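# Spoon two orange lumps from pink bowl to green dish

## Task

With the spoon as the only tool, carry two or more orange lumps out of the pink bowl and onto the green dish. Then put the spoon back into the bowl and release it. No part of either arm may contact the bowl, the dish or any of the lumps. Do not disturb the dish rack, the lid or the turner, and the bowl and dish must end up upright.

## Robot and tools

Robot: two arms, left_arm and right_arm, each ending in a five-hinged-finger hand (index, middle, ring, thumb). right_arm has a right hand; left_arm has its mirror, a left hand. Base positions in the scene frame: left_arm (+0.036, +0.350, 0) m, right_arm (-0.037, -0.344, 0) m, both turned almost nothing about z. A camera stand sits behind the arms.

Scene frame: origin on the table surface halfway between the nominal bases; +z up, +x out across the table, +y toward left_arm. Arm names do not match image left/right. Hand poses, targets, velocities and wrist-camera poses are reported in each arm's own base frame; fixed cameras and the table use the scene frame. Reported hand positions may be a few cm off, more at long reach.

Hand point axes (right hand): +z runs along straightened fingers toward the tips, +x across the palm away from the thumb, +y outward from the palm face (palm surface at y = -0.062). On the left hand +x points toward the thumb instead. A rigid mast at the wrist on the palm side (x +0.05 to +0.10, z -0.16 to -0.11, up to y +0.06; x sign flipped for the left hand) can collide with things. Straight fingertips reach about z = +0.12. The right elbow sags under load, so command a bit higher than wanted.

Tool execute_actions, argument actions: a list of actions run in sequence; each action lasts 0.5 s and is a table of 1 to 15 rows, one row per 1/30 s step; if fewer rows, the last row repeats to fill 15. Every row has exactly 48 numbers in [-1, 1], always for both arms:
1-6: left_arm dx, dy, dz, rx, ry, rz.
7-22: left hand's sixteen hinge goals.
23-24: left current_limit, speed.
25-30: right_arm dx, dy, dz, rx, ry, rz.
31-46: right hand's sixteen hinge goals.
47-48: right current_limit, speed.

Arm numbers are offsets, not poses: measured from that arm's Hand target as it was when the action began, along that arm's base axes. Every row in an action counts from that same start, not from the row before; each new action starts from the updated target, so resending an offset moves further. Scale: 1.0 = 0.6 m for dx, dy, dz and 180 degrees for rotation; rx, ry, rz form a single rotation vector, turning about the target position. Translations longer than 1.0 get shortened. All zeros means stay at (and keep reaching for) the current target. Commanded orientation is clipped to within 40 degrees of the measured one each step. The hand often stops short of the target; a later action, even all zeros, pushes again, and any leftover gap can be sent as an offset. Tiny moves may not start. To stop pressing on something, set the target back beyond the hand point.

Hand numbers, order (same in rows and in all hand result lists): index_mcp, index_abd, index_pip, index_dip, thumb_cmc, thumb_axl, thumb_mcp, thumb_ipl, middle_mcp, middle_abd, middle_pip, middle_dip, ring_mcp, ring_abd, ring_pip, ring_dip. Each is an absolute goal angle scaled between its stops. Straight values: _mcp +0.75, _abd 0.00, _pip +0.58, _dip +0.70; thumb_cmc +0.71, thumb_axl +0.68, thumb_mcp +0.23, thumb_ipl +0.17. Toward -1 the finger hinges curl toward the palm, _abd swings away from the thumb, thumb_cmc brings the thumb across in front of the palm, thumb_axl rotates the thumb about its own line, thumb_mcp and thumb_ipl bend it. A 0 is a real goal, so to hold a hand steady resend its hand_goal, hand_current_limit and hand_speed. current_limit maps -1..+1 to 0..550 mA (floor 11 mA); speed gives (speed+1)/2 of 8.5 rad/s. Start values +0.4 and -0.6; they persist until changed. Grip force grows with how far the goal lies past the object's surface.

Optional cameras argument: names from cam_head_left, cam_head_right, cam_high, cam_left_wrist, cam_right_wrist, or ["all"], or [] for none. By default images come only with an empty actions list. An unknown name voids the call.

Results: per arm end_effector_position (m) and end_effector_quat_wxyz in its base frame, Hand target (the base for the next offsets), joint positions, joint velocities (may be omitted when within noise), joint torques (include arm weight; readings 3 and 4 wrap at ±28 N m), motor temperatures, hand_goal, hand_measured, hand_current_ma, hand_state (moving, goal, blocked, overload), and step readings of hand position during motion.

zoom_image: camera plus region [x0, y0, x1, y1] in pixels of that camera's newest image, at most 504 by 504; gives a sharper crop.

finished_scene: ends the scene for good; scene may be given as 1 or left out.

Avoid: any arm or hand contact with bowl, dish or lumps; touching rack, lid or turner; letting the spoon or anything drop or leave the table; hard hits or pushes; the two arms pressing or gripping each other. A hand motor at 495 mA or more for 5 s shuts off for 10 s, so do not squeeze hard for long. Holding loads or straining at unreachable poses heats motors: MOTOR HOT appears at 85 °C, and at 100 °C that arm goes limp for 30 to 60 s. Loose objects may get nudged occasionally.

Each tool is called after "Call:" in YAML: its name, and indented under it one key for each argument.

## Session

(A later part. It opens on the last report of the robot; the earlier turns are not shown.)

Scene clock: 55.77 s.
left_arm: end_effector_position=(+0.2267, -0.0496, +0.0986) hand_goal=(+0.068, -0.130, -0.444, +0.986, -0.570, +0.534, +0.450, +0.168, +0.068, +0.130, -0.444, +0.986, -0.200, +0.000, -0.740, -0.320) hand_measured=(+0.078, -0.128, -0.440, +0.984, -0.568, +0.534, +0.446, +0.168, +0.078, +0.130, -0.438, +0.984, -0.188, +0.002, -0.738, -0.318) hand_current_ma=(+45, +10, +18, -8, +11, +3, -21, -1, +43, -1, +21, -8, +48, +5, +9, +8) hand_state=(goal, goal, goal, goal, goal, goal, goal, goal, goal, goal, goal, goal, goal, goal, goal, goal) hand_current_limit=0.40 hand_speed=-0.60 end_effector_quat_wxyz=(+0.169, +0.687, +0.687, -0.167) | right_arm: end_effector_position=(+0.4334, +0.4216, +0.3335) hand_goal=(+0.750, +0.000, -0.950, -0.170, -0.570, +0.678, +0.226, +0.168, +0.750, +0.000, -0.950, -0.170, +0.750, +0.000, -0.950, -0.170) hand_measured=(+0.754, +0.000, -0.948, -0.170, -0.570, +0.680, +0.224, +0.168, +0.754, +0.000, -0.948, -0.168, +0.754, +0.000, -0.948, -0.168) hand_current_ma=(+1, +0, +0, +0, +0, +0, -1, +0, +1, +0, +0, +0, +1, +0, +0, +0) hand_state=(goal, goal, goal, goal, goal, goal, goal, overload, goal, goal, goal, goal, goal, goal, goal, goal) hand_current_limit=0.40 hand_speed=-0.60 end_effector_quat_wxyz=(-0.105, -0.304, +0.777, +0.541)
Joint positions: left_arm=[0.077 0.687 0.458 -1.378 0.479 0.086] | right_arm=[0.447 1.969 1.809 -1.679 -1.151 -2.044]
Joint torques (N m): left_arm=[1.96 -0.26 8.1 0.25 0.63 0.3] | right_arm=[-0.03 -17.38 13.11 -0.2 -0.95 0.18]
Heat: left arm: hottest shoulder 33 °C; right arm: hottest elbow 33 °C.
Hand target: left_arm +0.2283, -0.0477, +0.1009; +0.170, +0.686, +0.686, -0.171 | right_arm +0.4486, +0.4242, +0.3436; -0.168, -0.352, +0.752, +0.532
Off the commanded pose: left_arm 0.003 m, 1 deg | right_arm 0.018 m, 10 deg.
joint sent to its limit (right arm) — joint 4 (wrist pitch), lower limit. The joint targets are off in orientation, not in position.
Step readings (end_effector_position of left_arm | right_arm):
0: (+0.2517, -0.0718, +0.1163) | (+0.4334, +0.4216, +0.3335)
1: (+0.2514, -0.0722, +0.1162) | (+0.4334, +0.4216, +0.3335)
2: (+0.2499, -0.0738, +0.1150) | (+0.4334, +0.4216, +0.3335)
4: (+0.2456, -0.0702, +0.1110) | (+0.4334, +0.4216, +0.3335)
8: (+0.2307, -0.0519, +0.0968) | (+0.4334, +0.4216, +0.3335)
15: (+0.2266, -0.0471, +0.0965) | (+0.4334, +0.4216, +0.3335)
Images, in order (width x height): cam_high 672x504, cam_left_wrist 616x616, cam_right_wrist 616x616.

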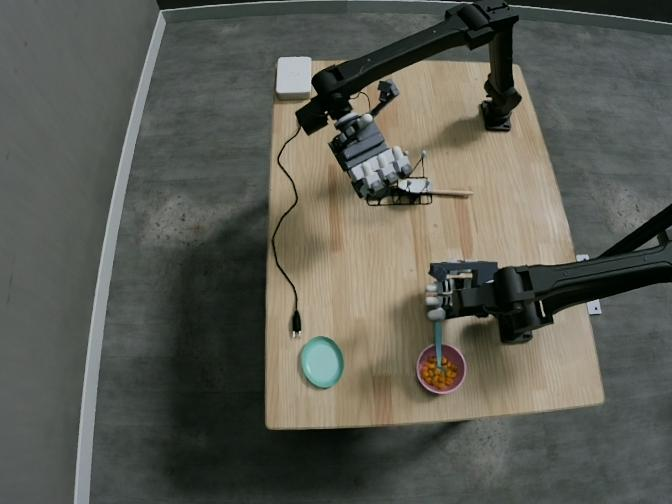

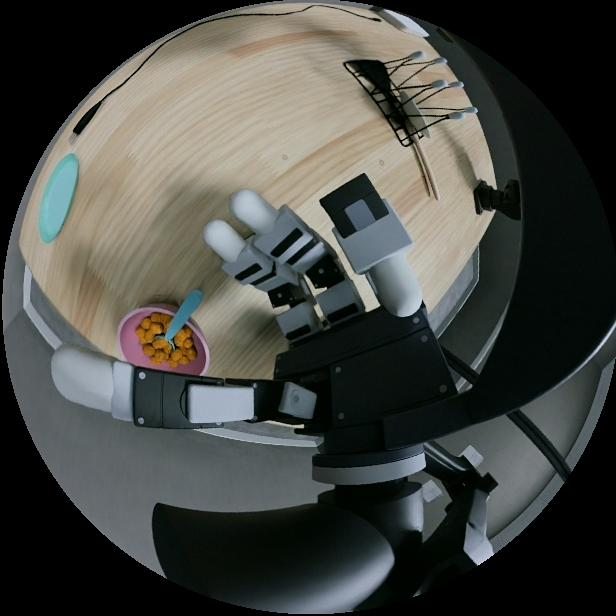

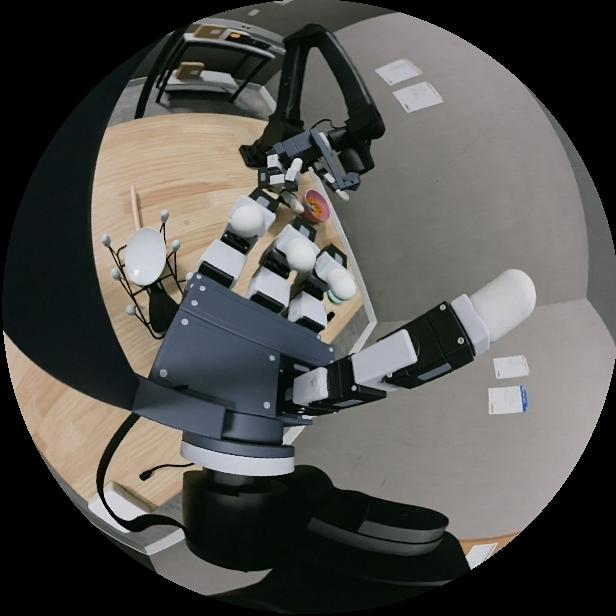

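Call:
execute_actions:
  actions:
    - [[-0.015,0.052,-0.027,0,0,0,0.0685,-0.13,-0.445,0.986,-0.571,0.533,0.449,0.168,0.0685,0.13,-0.445,0.986,-0.2,0,-0.74,-0.32,0.4,-0.6,0,0,0,0,0,0,0.75,0,-0.95,-0.17,-0.571,0.678,0.226,0.168,0.75,0,-0.95,-0.17,0.75,0,-0.95,-0.17,0.4,-0.6]]
  cameras: ["cam_left_wrist","cam_right_wrist","cam_high"]

Call:
zoom_image:
  camera: "cam_right_wrist"
  region: [260, 150, 340, 230]

Call:
zoom_image:
  camera: "cam_high"
  region: [400, 270, 500, 370]

Call:
zoom_image:
  camera: "cam_left_wrist"
  region: [110, 170, 290, 400]

Scene clock: 57.63 s.
left_arm: end_effector_position=(+0.2192, -0.0190, +0.0839) hand_goal=(+0.068, -0.130, -0.444, +0.986, -0.570, +0.534, +0.450, +0.168, +0.068, +0.130, -0.444, +0.986, -0.200, +0.000, -0.740, -0.320) hand_measured=(+0.078, -0.128, -0.440, +0.984, -0.566, +0.534, +0.446, +0.168, +0.078, +0.130, -0.438, +0.984, -0.188, +0.002, -0.738, -0.318) hand_current_ma=(+45, +10, +18, -8, +12, +3, -21, -1, +43, -1, +21, -8, +48, +5, +9, +8) hand_state=(goal, goal, goal, goal, goal, goal, goal, goal, goal, goal, goal, goal, goal, goal, goal, goal) hand_current_limit=0.40 hand_speed=-0.60 end_effector_quat_wxyz=(+0.171, +0.688, +0.686, -0.167) | right_arm: end_effector_position=(+0.4334, +0.4216, +0.3335) hand_goal=(+0.750, +0.000, -0.950, -0.170, -0.570, +0.678, +0.226, +0.168, +0.750, +0.000, -0.950, -0.170, +0.750, +0.000, -0.950, -0.170) hand_measured=(+0.754, +0.000, -0.948, -0.170, -0.570, +0.680, +0.224, +0.168, +0.754, +0.000, -0.948, -0.168, +0.754, +0.000, -0.948, -0.168) hand_current_ma=(+1, +0, +0, +0, +0, +0, -1, +0, +1, +0, +0, +0, +1, +0, +0, +0) hand_state=(goal, goal, goal, goal, goal, goal, goal, overload, goal, goal, goal, goal, goal, goal, goal, goal) hand_current_limit=0.40 hand_speed=-0.60 end_effector_quat_wxyz=(-0.105, -0.304, +0.777, +0.541)
Joint positions: left_arm=[0.307 0.735 0.431 -1.419 0.461 0.345] | right_arm=[0.447 1.969 1.809 -1.679 -1.151 -2.044]
Joint torques (N m): left_arm=[0.91 -0.26 7.5 0.21 0.45 0.3] | right_arm=[-0.21 -17.61 13.14 -0.12 -0.97 0.16]
Heat: left arm: hottest shoulder 33 °C; right arm: hottest elbow 33 °C.
Hand target: left_arm +0.2192, -0.0166, +0.0845; +0.170, +0.686, +0.686, -0.171 | right_arm +0.4486, +0.4242, +0.3436; -0.168, -0.352, +0.752, +0.532
Off the commanded pose: left_arm 0.003 m, 1 deg | right_arm 0.018 m, 10 deg.
joint sent to its limit (right arm) — joint 4 (wrist pitch), lower limit. The joint targets are off in orientation, not in position.
Step readings (end_effector_position of left_arm | right_arm):
0: (+0.2267, -0.0496, +0.0986) | (+0.4334, +0.4216, +0.3335)
1: (+0.2268, -0.0495, +0.0987) | (+0.4334, +0.4216, +0.3335)
2: (+0.2264, -0.0484, +0.0983) | (+0.4334, +0.4216, +0.3335)
4: (+0.2254, -0.0391, +0.0958) | (+0.4334, +0.4216, +0.3335)
8: (+0.2202, -0.0203, +0.0868) | (+0.4334, +0.4216, +0.3335)
15: (+0.2188, -0.0170, +0.0831) | (+0.4334, +0.4216, +0.3335)
Images, in order (width x height): cam_high 672x504, cam_left_wrist 616x616, cam_right_wrist 616x616.

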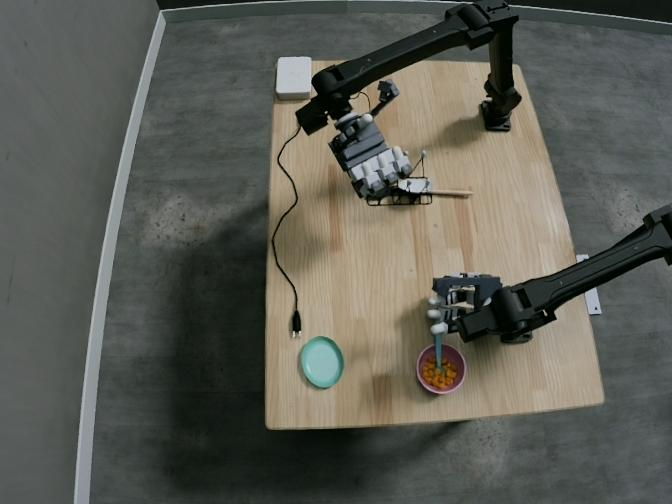

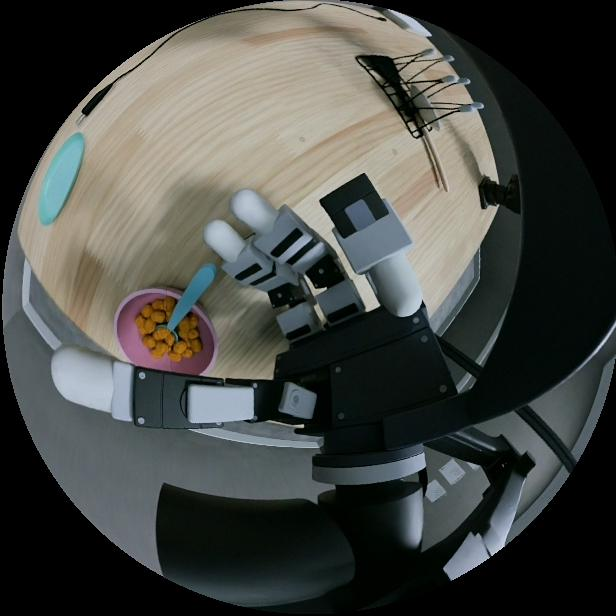

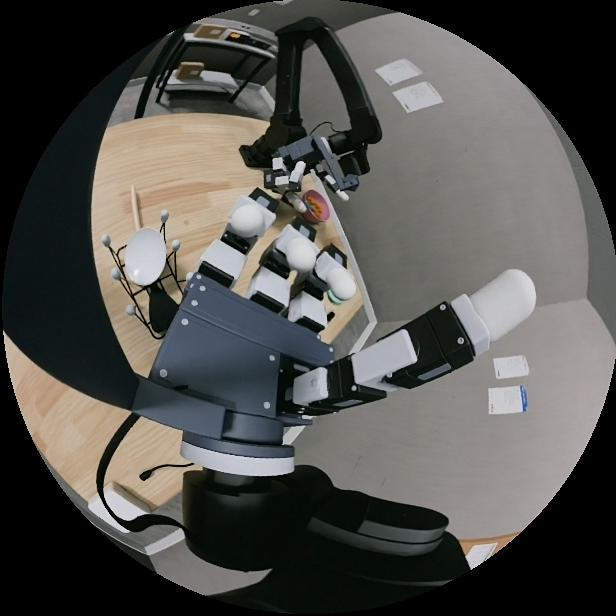

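Scaled by 6.300 from the camera's 616x616 image, which has a finer 880x880 frame.

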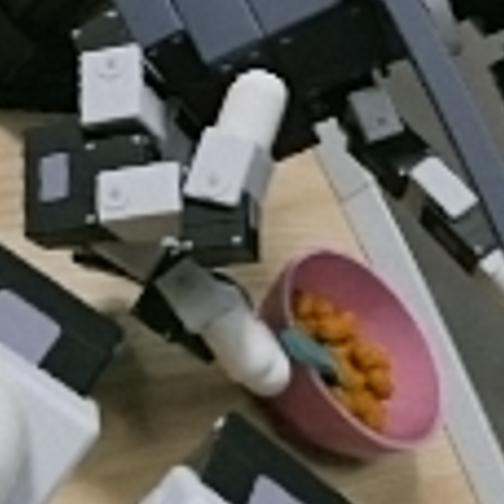

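Scaled by 5.040 from the camera's 672x504 image, which has a finer 960x720 frame.

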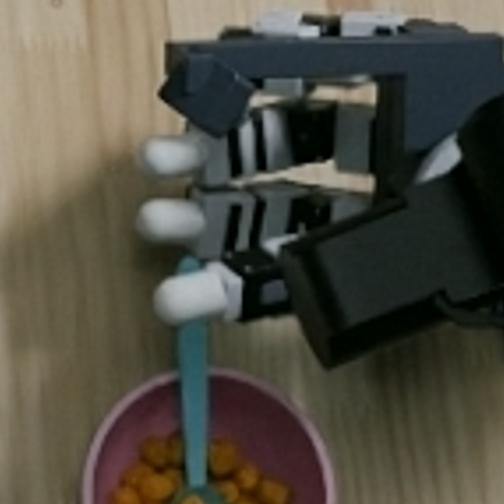

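Scaled by 2.191 from the camera's 616x616 image, which has a finer 880x880 frame.

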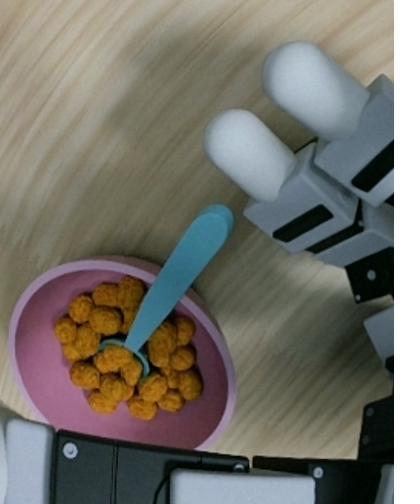

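Call:
execute_actions:
  actions:
    - [[-0.005,0.035,-0.018,0,0,0,0.0685,-0.13,-0.445,0.986,-0.571,0.533,0.449,0.168,0.0685,0.13,-0.445,0.986,-0.2,0,-0.74,-0.32,0.4,-0.6,0,0,0,0,0,0,0.75,0,-0.95,-0.17,-0.571,0.678,0.226,0.168,0.75,0,-0.95,-0.17,0.75,0,-0.95,-0.17,0.4,-0.6]]
  cameras: ["cam_left_wrist","cam_right_wrist","cam_high"]

Call:
zoom_image:
  camera: "cam_right_wrist"
  region: [260, 150, 340, 230]

Call:
zoom_image:
  camera: "cam_high"
  region: [400, 270, 500, 370]

Call:
zoom_image:
  camera: "cam_left_wrist"
  region: [110, 170, 290, 400]

Scene clock: 59.10 s.
left_arm: end_effector_position=(+0.2171, +0.0021, +0.0744) hand_goal=(+0.068, -0.130, -0.444, +0.986, -0.570, +0.534, +0.450, +0.168, +0.068, +0.130, -0.444, +0.986, -0.200, +0.000, -0.740, -0.320) hand_measured=(+0.078, -0.128, -0.440, +0.984, -0.566, +0.534, +0.446, +0.168, +0.078, +0.130, -0.438, +0.984, -0.188, +0.002, -0.738, -0.318) hand_current_ma=(+45, +10, +18, -7, +13, +3, -21, -1, +43, -1, +21, -8, +48, +5, +9, +8) hand_state=(goal, goal, goal, goal, goal, goal, goal, goal, goal, goal, goal, goal, goal, goal, goal, goal) hand_current_limit=0.40 hand_speed=-0.60 end_effector_quat_wxyz=(+0.171, +0.688, +0.685, -0.167) | right_arm: end_effector_position=(+0.4334, +0.4216, +0.3335) hand_goal=(+0.750, +0.000, -0.950, -0.170, -0.570, +0.678, +0.226, +0.168, +0.750, +0.000, -0.950, -0.170, +0.750, +0.000, -0.950, -0.170) hand_measured=(+0.754, +0.000, -0.948, -0.170, -0.570, +0.680, +0.224, +0.168, +0.754, +0.000, -0.948, -0.168, +0.754, +0.000, -0.948, -0.168) hand_current_ma=(+1, +0, +0, +0, +0, +0, -1, +0, +1, +0, +0, +0, +1, +0, +0, +0) hand_state=(goal, goal, goal, goal, goal, goal, goal, overload, goal, goal, goal, goal, goal, goal, goal, goal) hand_current_limit=0.40 hand_speed=-0.60 end_effector_quat_wxyz=(-0.105, -0.304, +0.777, +0.541)
Joint positions: left_arm=[0.45 0.797 0.425 -1.419 0.434 0.504] | right_arm=[0.447 1.969 1.809 -1.679 -1.151 -2.044]
Joint torques (N m): left_arm=[1.79 -0.73 6.99 0.13 0.38 0.31] | right_arm=[-0.21 -17.61 13.12 -0.16 -0.96 0.17]
Heat: left arm: hottest shoulder 33 °C; right arm: hottest elbow 33 °C.
Hand target: left_arm +0.2164, +0.0045, +0.0739; +0.170, +0.686, +0.686, -0.171 | right_arm +0.4486, +0.4242, +0.3436; -0.168, -0.352, +0.752, +0.532
Off the commanded pose: left_arm 0.003 m, 1 deg | right_arm 0.018 m, 10 deg.
joint sent to its limit (right arm) — joint 4 (wrist pitch), lower limit. The joint targets are off in orientation, not in position.
Step readings (end_effector_position of left_arm | right_arm):
0: (+0.2192, -0.0190, +0.0839) | (+0.4334, +0.4216, +0.3335)
1: (+0.2192, -0.0189, +0.0838) | (+0.4334, +0.4216, +0.3335)
2: (+0.2192, -0.0177, +0.0834) | (+0.4334, +0.4216, +0.3335)
4: (+0.2192, -0.0106, +0.0818) | (+0.4334, +0.4216, +0.3335)
8: (+0.2170, +0.0027, +0.0757) | (+0.4334, +0.4216, +0.3335)
15: (+0.2167, +0.0032, +0.0738) | (+0.4334, +0.4216, +0.3335)
Images, in order (width x height): cam_high 672x504, cam_left_wrist 616x616, cam_right_wrist 616x616.

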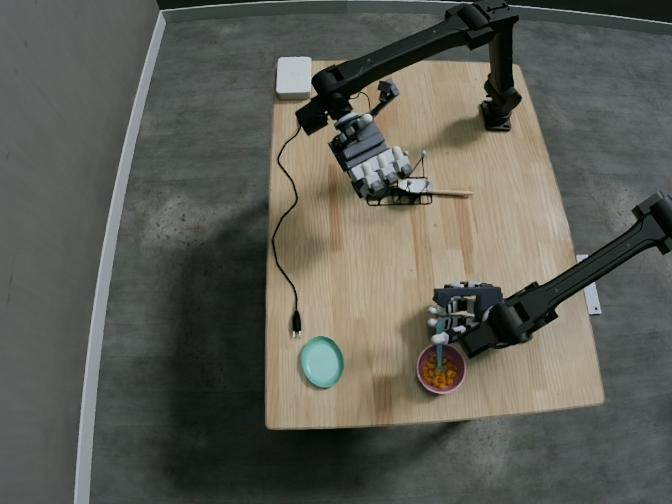

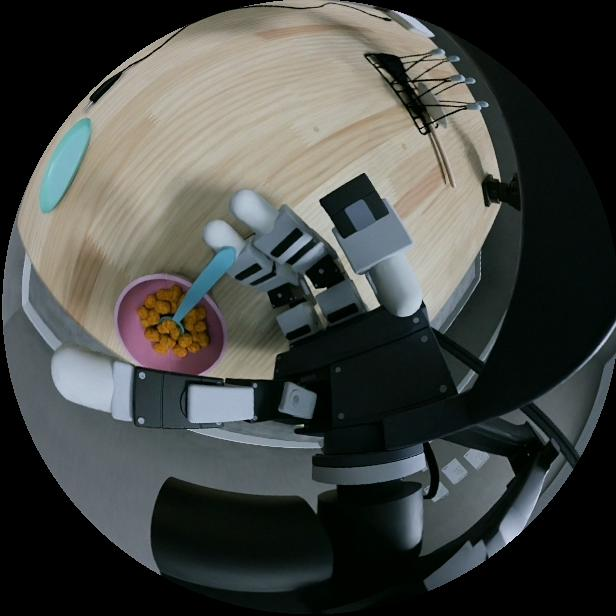

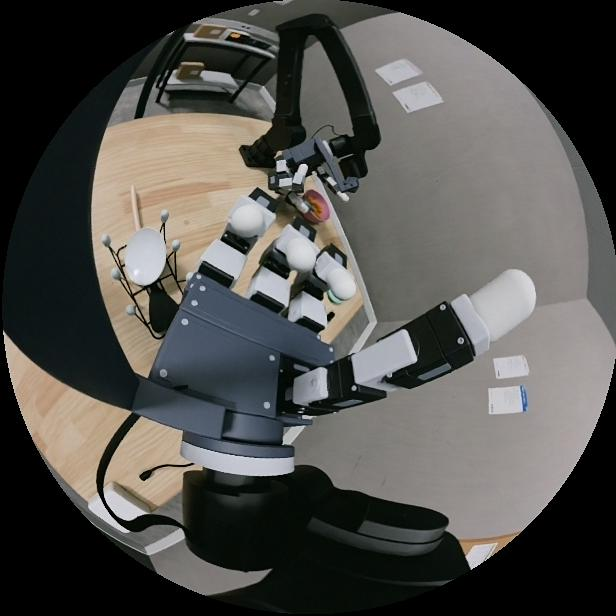

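Scaled by 6.300 from the camera's 616x616 image, which has a finer 880x880 frame.

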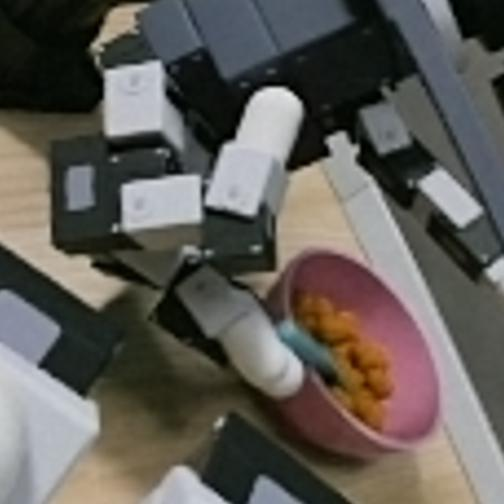

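Scaled by 5.040 from the camera's 672x504 image, which has a finer 960x720 frame.

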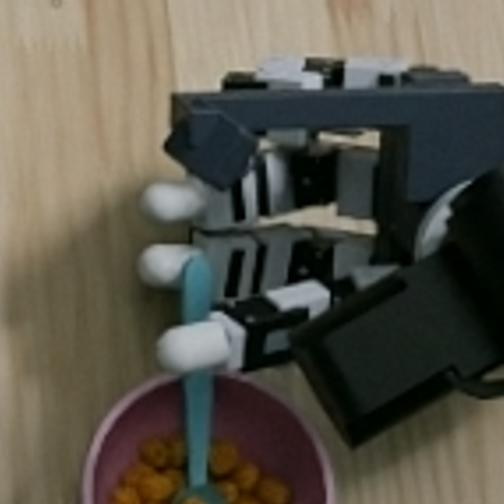

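Scaled by 2.191 from the camera's 616x616 image, which has a finer 880x880 frame.

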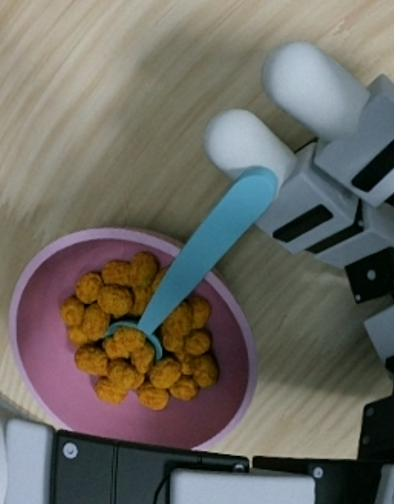

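Call:
execute_actions:
  actions:
    - [[-0.007,0.035,-0.011,0,0,0,0.0685,-0.13,-0.445,0.986,-0.571,0.533,0.449,0.168,0.0685,0.13,-0.445,0.986,-0.2,0,-0.74,-0.32,0.4,-0.6,0,0,0,0,0,0,0.75,0,-0.95,-0.17,-0.571,0.678,0.226,0.168,0.75,0,-0.95,-0.17,0.75,0,-0.95,-0.17,0.4,-0.6]]
  cameras: ["cam_left_wrist","cam_right_wrist","cam_high"]

Call:
zoom_image:
  camera: "cam_right_wrist"
  region: [260, 150, 340, 230]

Call:
zoom_image:
  camera: "cam_high"
  region: [400, 270, 500, 370]

Call:
zoom_image:
  camera: "cam_left_wrist"
  region: [110, 170, 290, 400]

Scene clock: 60.60 s.
left_arm: end_effector_position=(+0.2122, +0.0226, +0.0665) hand_goal=(+0.068, -0.130, -0.444, +0.986, -0.570, +0.534, +0.450, +0.168, +0.068, +0.130, -0.444, +0.986, -0.200, +0.000, -0.740, -0.320) hand_measured=(+0.078, -0.128, -0.440, +0.984, -0.566, +0.534, +0.446, +0.168, +0.078, +0.130, -0.438, +0.984, -0.188, +0.002, -0.738, -0.318) hand_current_ma=(+45, +10, +18, -7, +13, +3, -21, -1, +43, -1, +21, -8, +48, +5, +9, +8) hand_state=(goal, goal, goal, goal, goal, goal, goal, goal, goal, goal, goal, goal, goal, goal, goal, goal) hand_current_limit=0.40 hand_speed=-0.60 end_effector_quat_wxyz=(+0.170, +0.688, +0.685, -0.168) | right_arm: end_effector_position=(+0.4334, +0.4216, +0.3335) hand_goal=(+0.750, +0.000, -0.950, -0.170, -0.570, +0.678, +0.226, +0.168, +0.750, +0.000, -0.950, -0.170, +0.750, +0.000, -0.950, -0.170) hand_measured=(+0.754, +0.000, -0.948, -0.170, -0.570, +0.680, +0.224, +0.168, +0.754, +0.000, -0.948, -0.168, +0.754, +0.000, -0.948, -0.168) hand_current_ma=(+1, +0, +0, +0, +0, +0, -1, +0, +1, +0, +0, +0, +1, +0, +0, +0) hand_state=(goal, goal, goal, goal, goal, goal, goal, overload, goal, goal, goal, goal, goal, goal, goal, goal) hand_current_limit=0.40 hand_speed=-0.60 end_effector_quat_wxyz=(-0.105, -0.304, +0.777, +0.541)
Joint positions: left_arm=[0.585 0.857 0.425 -1.419 0.399 0.646] | right_arm=[0.447 1.969 1.809 -1.679 -1.151 -2.044]
Joint torques (N m): left_arm=[1.55 -1.08 6.97 0.02 0.42 0.31] | right_arm=[-0.26 -17.55 13.14 -0.14 -0.95 0.17]
Heat: left arm: hottest shoulder 33 °C; right arm: hottest elbow 33 °C.
Hand target: left_arm +0.2122, +0.0255, +0.0673; +0.170, +0.686, +0.686, -0.171 | right_arm +0.4486, +0.4242, +0.3436; -0.168, -0.352, +0.752, +0.532
Off the commanded pose: left_arm 0.003 m, 0 deg | right_arm 0.018 m, 10 deg.
joint sent to its limit (right arm) — joint 4 (wrist pitch), lower limit. The joint targets are off in orientation, not in position.
Step readings (end_effector_position of left_arm | right_arm):
0: (+0.2172, +0.0020, +0.0744) | (+0.4334, +0.4216, +0.3335)
1: (+0.2171, +0.0022, +0.0743) | (+0.4334, +0.4216, +0.3335)
2: (+0.2167, +0.0035, +0.0738) | (+0.4334, +0.4216, +0.3335)
4: (+0.2153, +0.0108, +0.0717) | (+0.4334, +0.4216, +0.3335)
8: (+0.2122, +0.0232, +0.0669) | (+0.4334, +0.4216, +0.3335)
15: (+0.2119, +0.0236, +0.0660) | (+0.4334, +0.4216, +0.3335)
Images, in order (width x height): cam_high 672x504, cam_left_wrist 616x616, cam_right_wrist 616x616.

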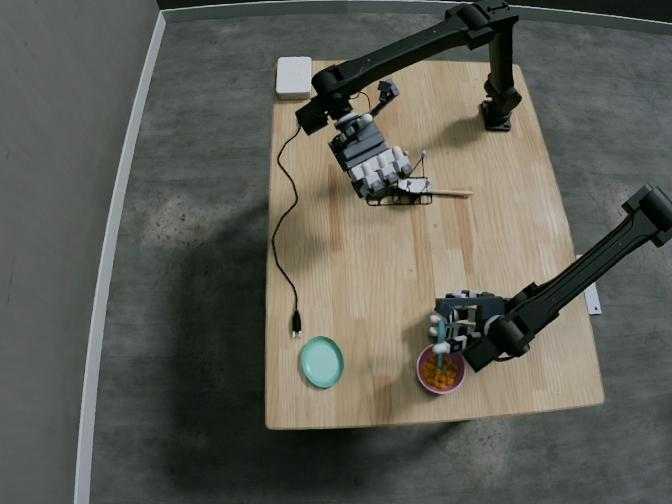

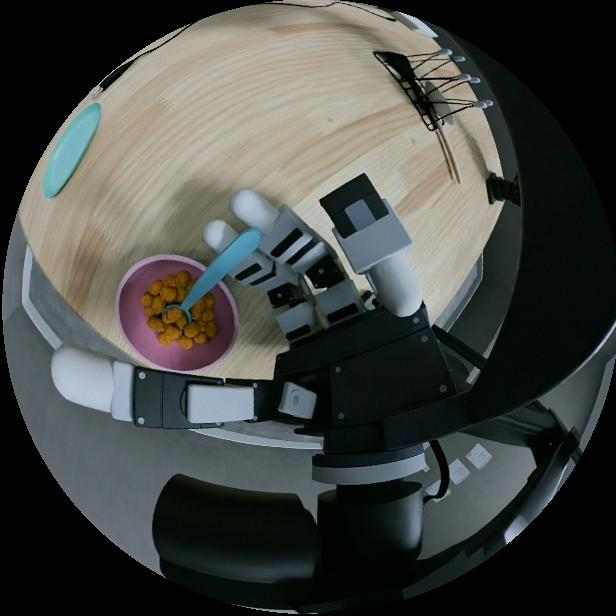

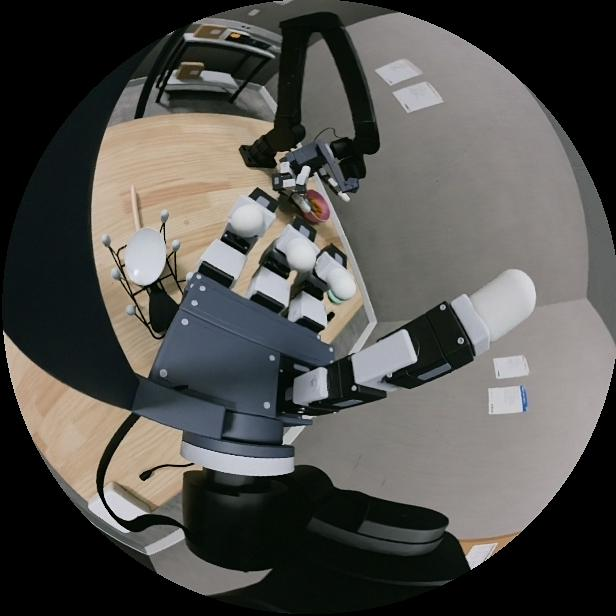

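Scaled by 6.300 from the camera's 616x616 image, which has a finer 880x880 frame.

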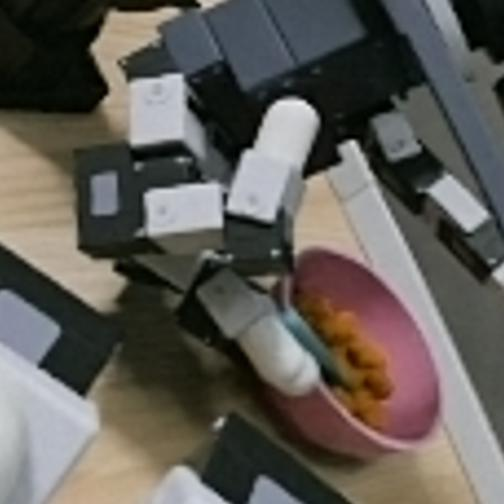

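Scaled by 5.040 from the camera's 672x504 image, which has a finer 960x720 frame.

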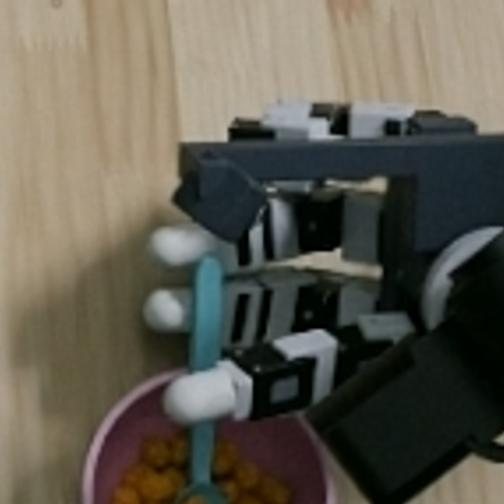

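Scaled by 2.191 from the camera's 616x616 image, which has a finer 880x880 frame.

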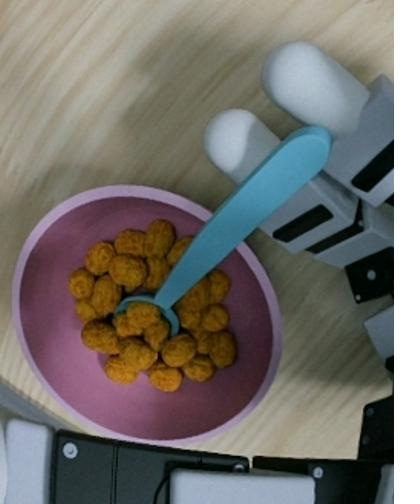

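Call:
execute_actions:
  actions:
    - [[0,-0.002,-0.006,0,0,0,0.0685,-0.13,-0.445,0.986,-0.571,0.533,0.449,0.168,0.0685,0.13,-0.445,0.986,-0.2,0,-0.74,-0.32,0.4,-0.6,0,0,0,0,0,0,0.75,0,-0.95,-0.17,-0.571,0.678,0.226,0.168,0.75,0,-0.95,-0.17,0.75,0,-0.95,-0.17,0.4,-0.6]]
    - [[-0.008,0.012,-0.0064,0,0,0,0.0685,-0.13,-0.445,0.986,-0.571,0.533,0.449,0.168,0.0685,0.13,-0.445,0.986,-0.2,0,-0.74,-0.32,0.4,-0.6,0,0,0,0,0,0,0.75,0,-0.95,-0.17,-0.571,0.678,0.226,0.168,0.75,0,-0.95,-0.17,0.75,0,-0.95,-0.17,0.4,-0.6]]
  cameras: ["cam_left_wrist","cam_right_wrist","cam_high"]

Call:
zoom_image:
  camera: "cam_right_wrist"
  region: [260, 150, 340, 230]

Call:
zoom_image:
  camera: "cam_high"
  region: [400, 270, 500, 370]

Call:
zoom_image:
  camera: "cam_left_wrist"
  region: [110, 170, 290, 400]

Scene clock: 63.43 s.
left_arm: end_effector_position=(+0.2079, +0.0279, +0.0623) hand_goal=(+0.068, -0.130, -0.444, +0.986, -0.570, +0.534, +0.450, +0.168, +0.068, +0.130, -0.444, +0.986, -0.200, +0.000, -0.740, -0.320) hand_measured=(+0.076, -0.128, -0.440, +0.984, -0.566, +0.534, +0.446, +0.168, +0.078, +0.130, -0.438, +0.984, -0.188, +0.002, -0.738, -0.318) hand_current_ma=(+31, +10, +18, -7, +13, +3, -21, -1, +43, -1, +21, -8, +48, +5, +9, +8) hand_state=(goal, goal, goal, goal, goal, goal, goal, goal, goal, goal, goal, goal, goal, goal, goal, goal) hand_current_limit=0.40 hand_speed=-0.60 end_effector_quat_wxyz=(+0.172, +0.688, +0.684, -0.170) | right_arm: end_effector_position=(+0.4334, +0.4216, +0.3335) hand_goal=(+0.750, +0.000, -0.950, -0.170, -0.570, +0.678, +0.226, +0.168, +0.750, +0.000, -0.950, -0.170, +0.750, +0.000, -0.950, -0.170) hand_measured=(+0.754, +0.000, -0.948, -0.170, -0.570, +0.680, +0.224, +0.168, +0.754, +0.000, -0.948, -0.168, +0.754, +0.000, -0.948, -0.168) hand_current_ma=(+1, +0, +0, +0, +0, +0, -1, +0, +1, +0, +0, +0, +1, +0, +0, +0) hand_state=(goal, goal, goal, goal, goal, goal, goal, overload, goal, goal, goal, goal, goal, goal, goal, goal) hand_current_limit=0.40 hand_speed=-0.60 end_effector_quat_wxyz=(-0.105, -0.304, +0.777, +0.541)
Joint positions: left_arm=[0.635 0.875 0.419 -1.419 0.388 0.7] | right_arm=[0.447 1.969 1.809 -1.679 -1.151 -2.044]
Joint torques (N m): left_arm=[1.61 -0.67 6.17 0.39 0.25 0.26] | right_arm=[-0.21 -17.55 13.16 -0.1 -0.95 0.18]
Heat: left arm: hottest shoulder 33 °C; right arm: hottest elbow 33 °C.
Hand target: left_arm +0.2073, +0.0315, +0.0597; +0.170, +0.686, +0.686, -0.171 | right_arm +0.4486, +0.4242, +0.3436; -0.168, -0.352, +0.752, +0.532
Off the commanded pose: left_arm 0.004 m, 0 deg | right_arm 0.018 m, 10 deg.
joint sent to its limit (right arm) — joint 4 (wrist pitch), lower limit. The joint targets are off in orientation, not in position.
Step readings (end_effector_position of left_arm | right_arm):
0: (+0.2122, +0.0226, +0.0665) | (+0.4334, +0.4216, +0.3335)
1: (+0.2122, +0.0226, +0.0665) | (+0.4334, +0.4216, +0.3335)
2: (+0.2122, +0.0226, +0.0664) | (+0.4334, +0.4216, +0.3335)
4: (+0.2121, +0.0225, +0.0663) | (+0.4334, +0.4216, +0.3335)
8: (+0.2120, +0.0225, +0.0659) | (+0.4334, +0.4216, +0.3335)
15: (+0.2111, +0.0219, +0.0649) | (+0.4334, +0.4216, +0.3335)
16: (+0.2109, +0.0218, +0.0647) | (+0.4334, +0.4216, +0.3335)
17: (+0.2107, +0.0220, +0.0645) | (+0.4334, +0.4216, +0.3335)
19: (+0.2094, +0.0242, +0.0633) | (+0.4334, +0.4216, +0.3335)
23: (+0.2079, +0.0281, +0.0620) | (+0.4334, +0.4216, +0.3335)
30: (+0.2079, +0.0281, +0.0622) | (+0.4334, +0.4216, +0.3335)
Images, in order (width x height): cam_high 672x504, cam_left_wrist 616x616, cam_right_wrist 616x616.

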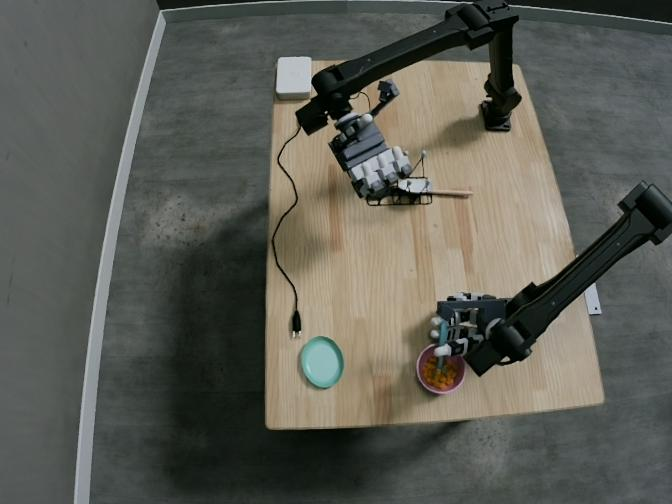

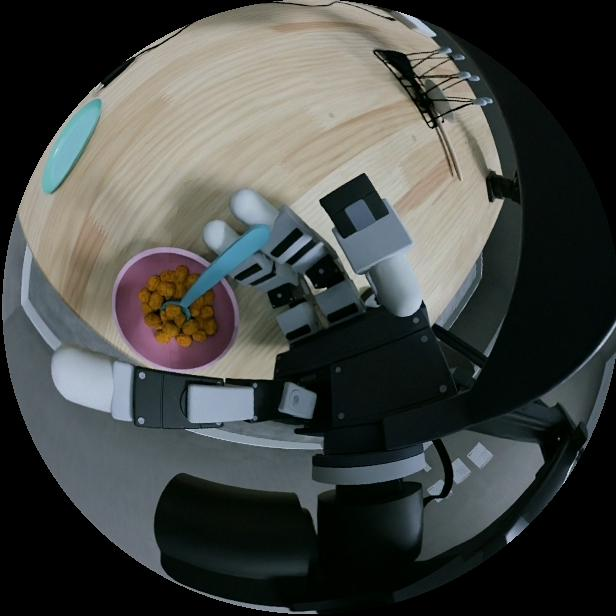

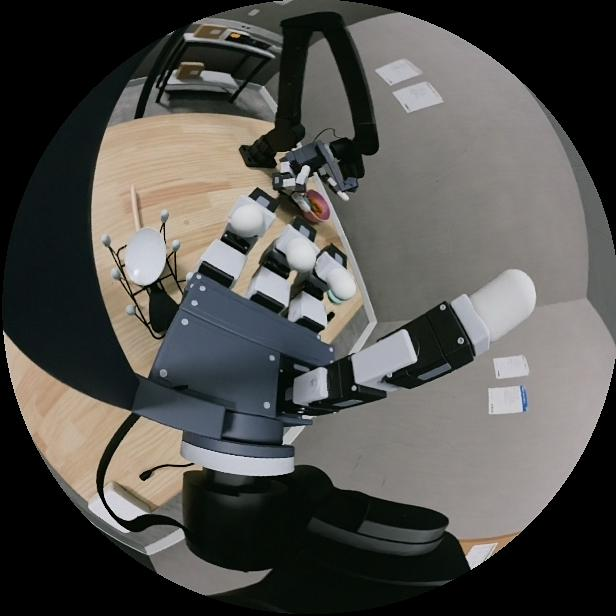

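Scaled by 6.300 from the camera's 616x616 image, which has a finer 880x880 frame.

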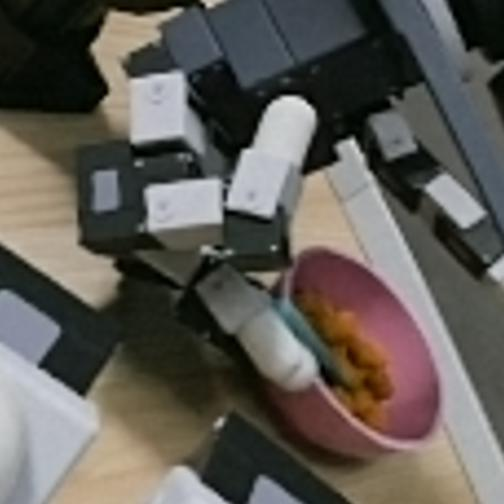

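Scaled by 5.040 from the camera's 672x504 image, which has a finer 960x720 frame.

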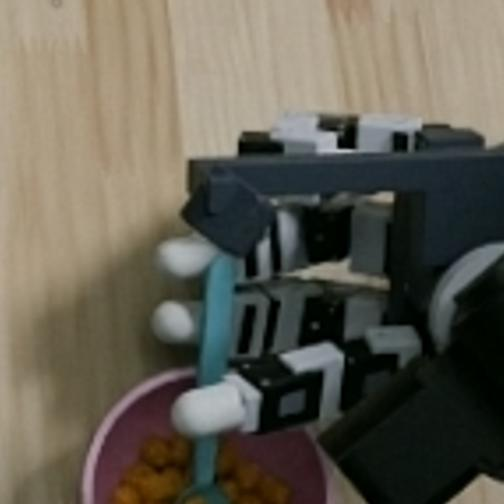

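Scaled by 2.191 from the camera's 616x616 image, which has a finer 880x880 frame.

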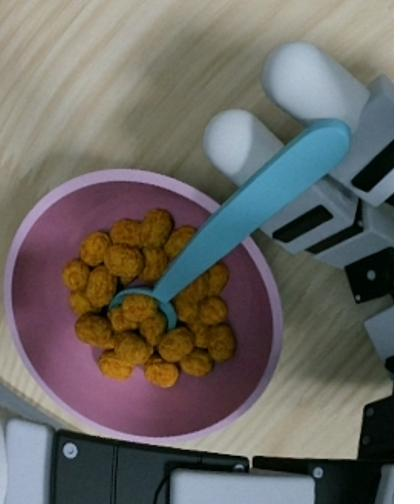

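Call:
execute_actions:
  actions:
    - [[0,-0.008,-0.022,0,0,0,0.0685,-0.13,-0.445,0.986,-0.571,0.533,0.449,0.168,0.0685,0.13,-0.445,0.986,-0.2,0,-0.74,-0.32,0.4,-0.6,0,0,0,0,0,0,0.75,0,-0.95,-0.17,-0.571,0.678,0.226,0.168,0.75,0,-0.95,-0.17,0.75,0,-0.95,-0.17,0.4,-0.6]]
    - [[-0.014,0.0,0,0,0,0,0.0685,-0.13,-0.445,0.986,-0.571,0.533,0.449,0.168,0.0685,0.13,-0.445,0.986,-0.2,0,-0.74,-0.32,0.4,-0.6,0,0,0,0,0,0,0.75,0,-0.95,-0.17,-0.571,0.678,0.226,0.168,0.75,0,-0.95,-0.17,0.75,0,-0.95,-0.17,0.4,-0.6]]
  cameras: ["cam_left_wrist","cam_right_wrist","cam_high"]

Call:
zoom_image:
  camera: "cam_right_wrist"
  region: [260, 150, 340, 230]

Call:
zoom_image:
  camera: "cam_high"
  region: [400, 270, 500, 370]

Call:
zoom_image:
  camera: "cam_left_wrist"
  region: [110, 170, 290, 400]

Scene clock: 65.17 s.
left_arm: end_effector_position=(+0.2064, +0.0278, +0.0595) hand_goal=(+0.068, -0.130, -0.444, +0.986, -0.570, +0.534, +0.450, +0.168, +0.068, +0.130, -0.444, +0.986, -0.200, +0.000, -0.740, -0.320) hand_measured=(+0.068, -0.128, -0.440, +0.984, -0.566, +0.534, +0.446, +0.168, +0.078, +0.130, -0.438, +0.984, -0.188, +0.002, -0.738, -0.318) hand_current_ma=(+1, +10, +18, -7, +13, +3, -21, -1, +43, -1, +21, -8, +48, +5, +9, +8) hand_state=(goal, goal, goal, goal, goal, goal, goal, goal, goal, goal, goal, goal, goal, goal, goal, goal) hand_current_limit=0.40 hand_speed=-0.60 end_effector_quat_wxyz=(+0.174, +0.688, +0.684, -0.168) | right_arm: end_effector_position=(+0.4334, +0.4216, +0.3335) hand_goal=(+0.750, +0.000, -0.950, -0.170, -0.570, +0.678, +0.226, +0.168, +0.750, +0.000, -0.950, -0.170, +0.750, +0.000, -0.950, -0.170) hand_measured=(+0.754, +0.000, -0.948, -0.170, -0.570, +0.680, +0.224, +0.168, +0.754, +0.000, -0.948, -0.168, +0.754, +0.000, -0.948, -0.168) hand_current_ma=(+1, +0, +0, +0, +0, +0, -1, +0, +1, +0, +0, +0, +1, +0, +0, +0) hand_state=(goal, goal, goal, goal, goal, goal, goal, overload, goal, goal, goal, goal, goal, goal, goal, goal) hand_current_limit=0.40 hand_speed=-0.60 end_effector_quat_wxyz=(-0.105, -0.304, +0.777, +0.541)
Joint positions: left_arm=[0.644 0.872 0.408 -1.409 0.39 0.71] | right_arm=[0.447 1.969 1.809 -1.679 -1.151 -2.044]
Joint torques (N m): left_arm=[1.49 -1.38 3.82 0.99 0.1 0.28] | right_arm=[-0.09 -17.67 13.11 -0.1 -0.96 0.16]
Heat: left arm: hottest shoulder 33 °C; right arm: hottest elbow 33 °C.
Hand target: left_arm +0.1988, +0.0267, +0.0465; +0.170, +0.686, +0.686, -0.171 | right_arm +0.4486, +0.4242, +0.3436; -0.168, -0.352, +0.752, +0.532
Off the commanded pose: left_arm 0.015 m, 1 deg | right_arm 0.018 m, 10 deg.
joint sent to its limit (right arm) — joint 4 (wrist pitch), lower limit. The joint targets are off in orientation, not in position.
Step readings (end_effector_position of left_arm | right_arm):
0: (+0.2079, +0.0279, +0.0623) | (+0.4334, +0.4216, +0.3335)
1: (+0.2079, +0.0279, +0.0623) | (+0.4334, +0.4216, +0.3335)
2: (+0.2080, +0.0280, +0.0618) | (+0.4334, +0.4216, +0.3335)
4: (+0.2080, +0.0279, +0.0608) | (+0.4334, +0.4216, +0.3335)
8: (+0.2077, +0.0274, +0.0602) | (+0.4334, +0.4216, +0.3335)
15: (+0.2078, +0.0275, +0.0602) | (+0.4334, +0.4216, +0.3335)
16: (+0.2077, +0.0274, +0.0600) | (+0.4334, +0.4216, +0.3335)
17: (+0.2074, +0.0273, +0.0598) | (+0.4334, +0.4216, +0.3335)
19: (+0.2073, +0.0272, +0.0596) | (+0.4334, +0.4216, +0.3335)
23: (+0.2067, +0.0277, +0.0594) | (+0.4334, +0.4216, +0.3335)
30: (+0.2064, +0.0278, +0.0595) | (+0.4334, +0.4216, +0.3335)
Images, in order (width x height): cam_high 672x504, cam_left_wrist 616x616, cam_right_wrist 616x616.

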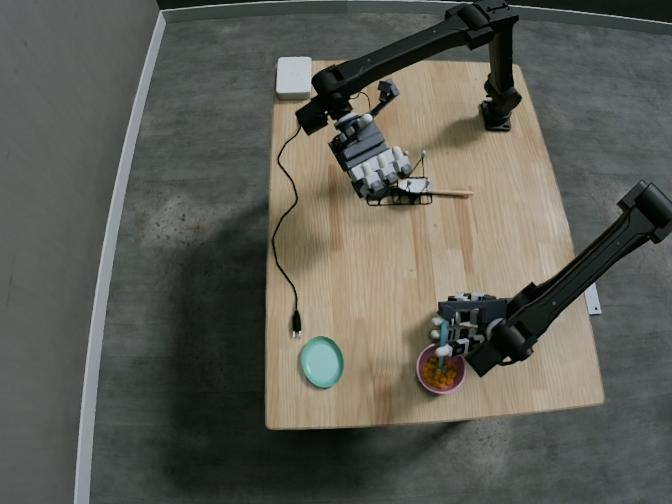

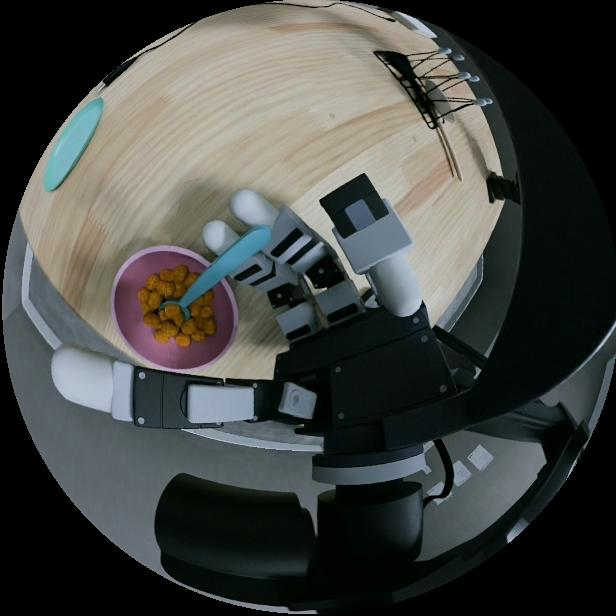

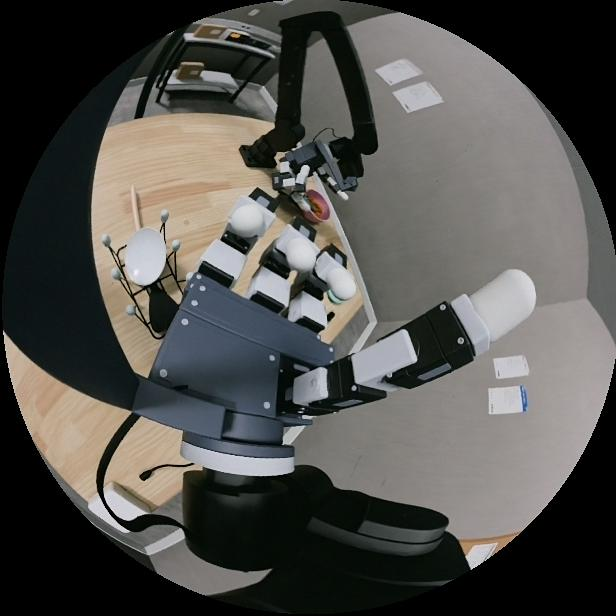

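Scaled by 6.300 from the camera's 616x616 image, which has a finer 880x880 frame.

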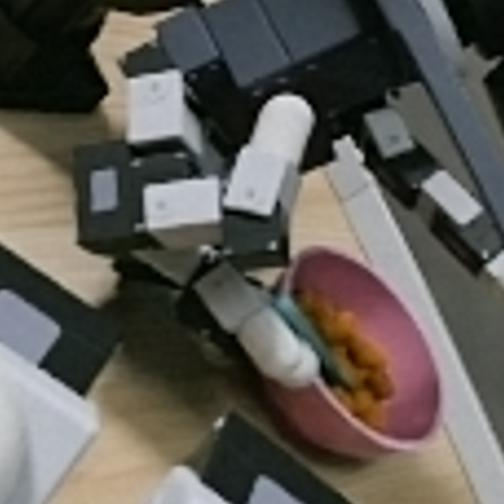

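Scaled by 5.040 from the camera's 672x504 image, which has a finer 960x720 frame.

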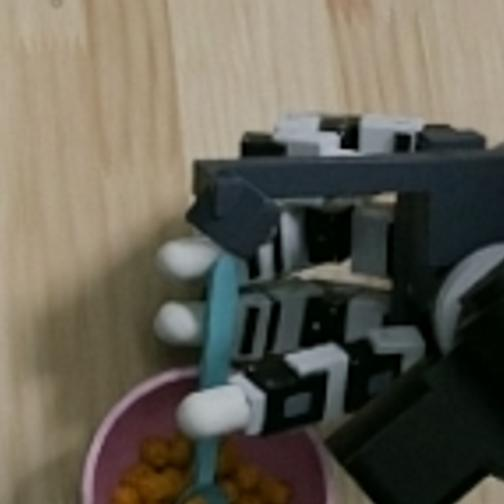

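Scaled by 2.191 from the camera's 616x616 image, which has a finer 880x880 frame.

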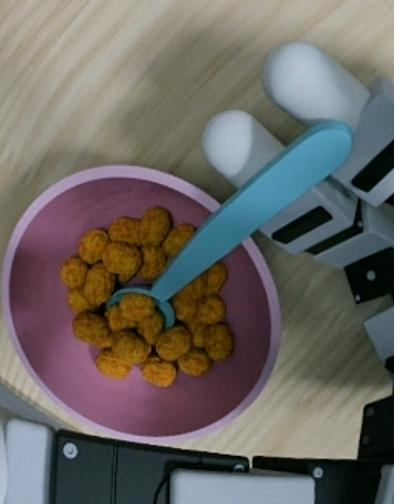

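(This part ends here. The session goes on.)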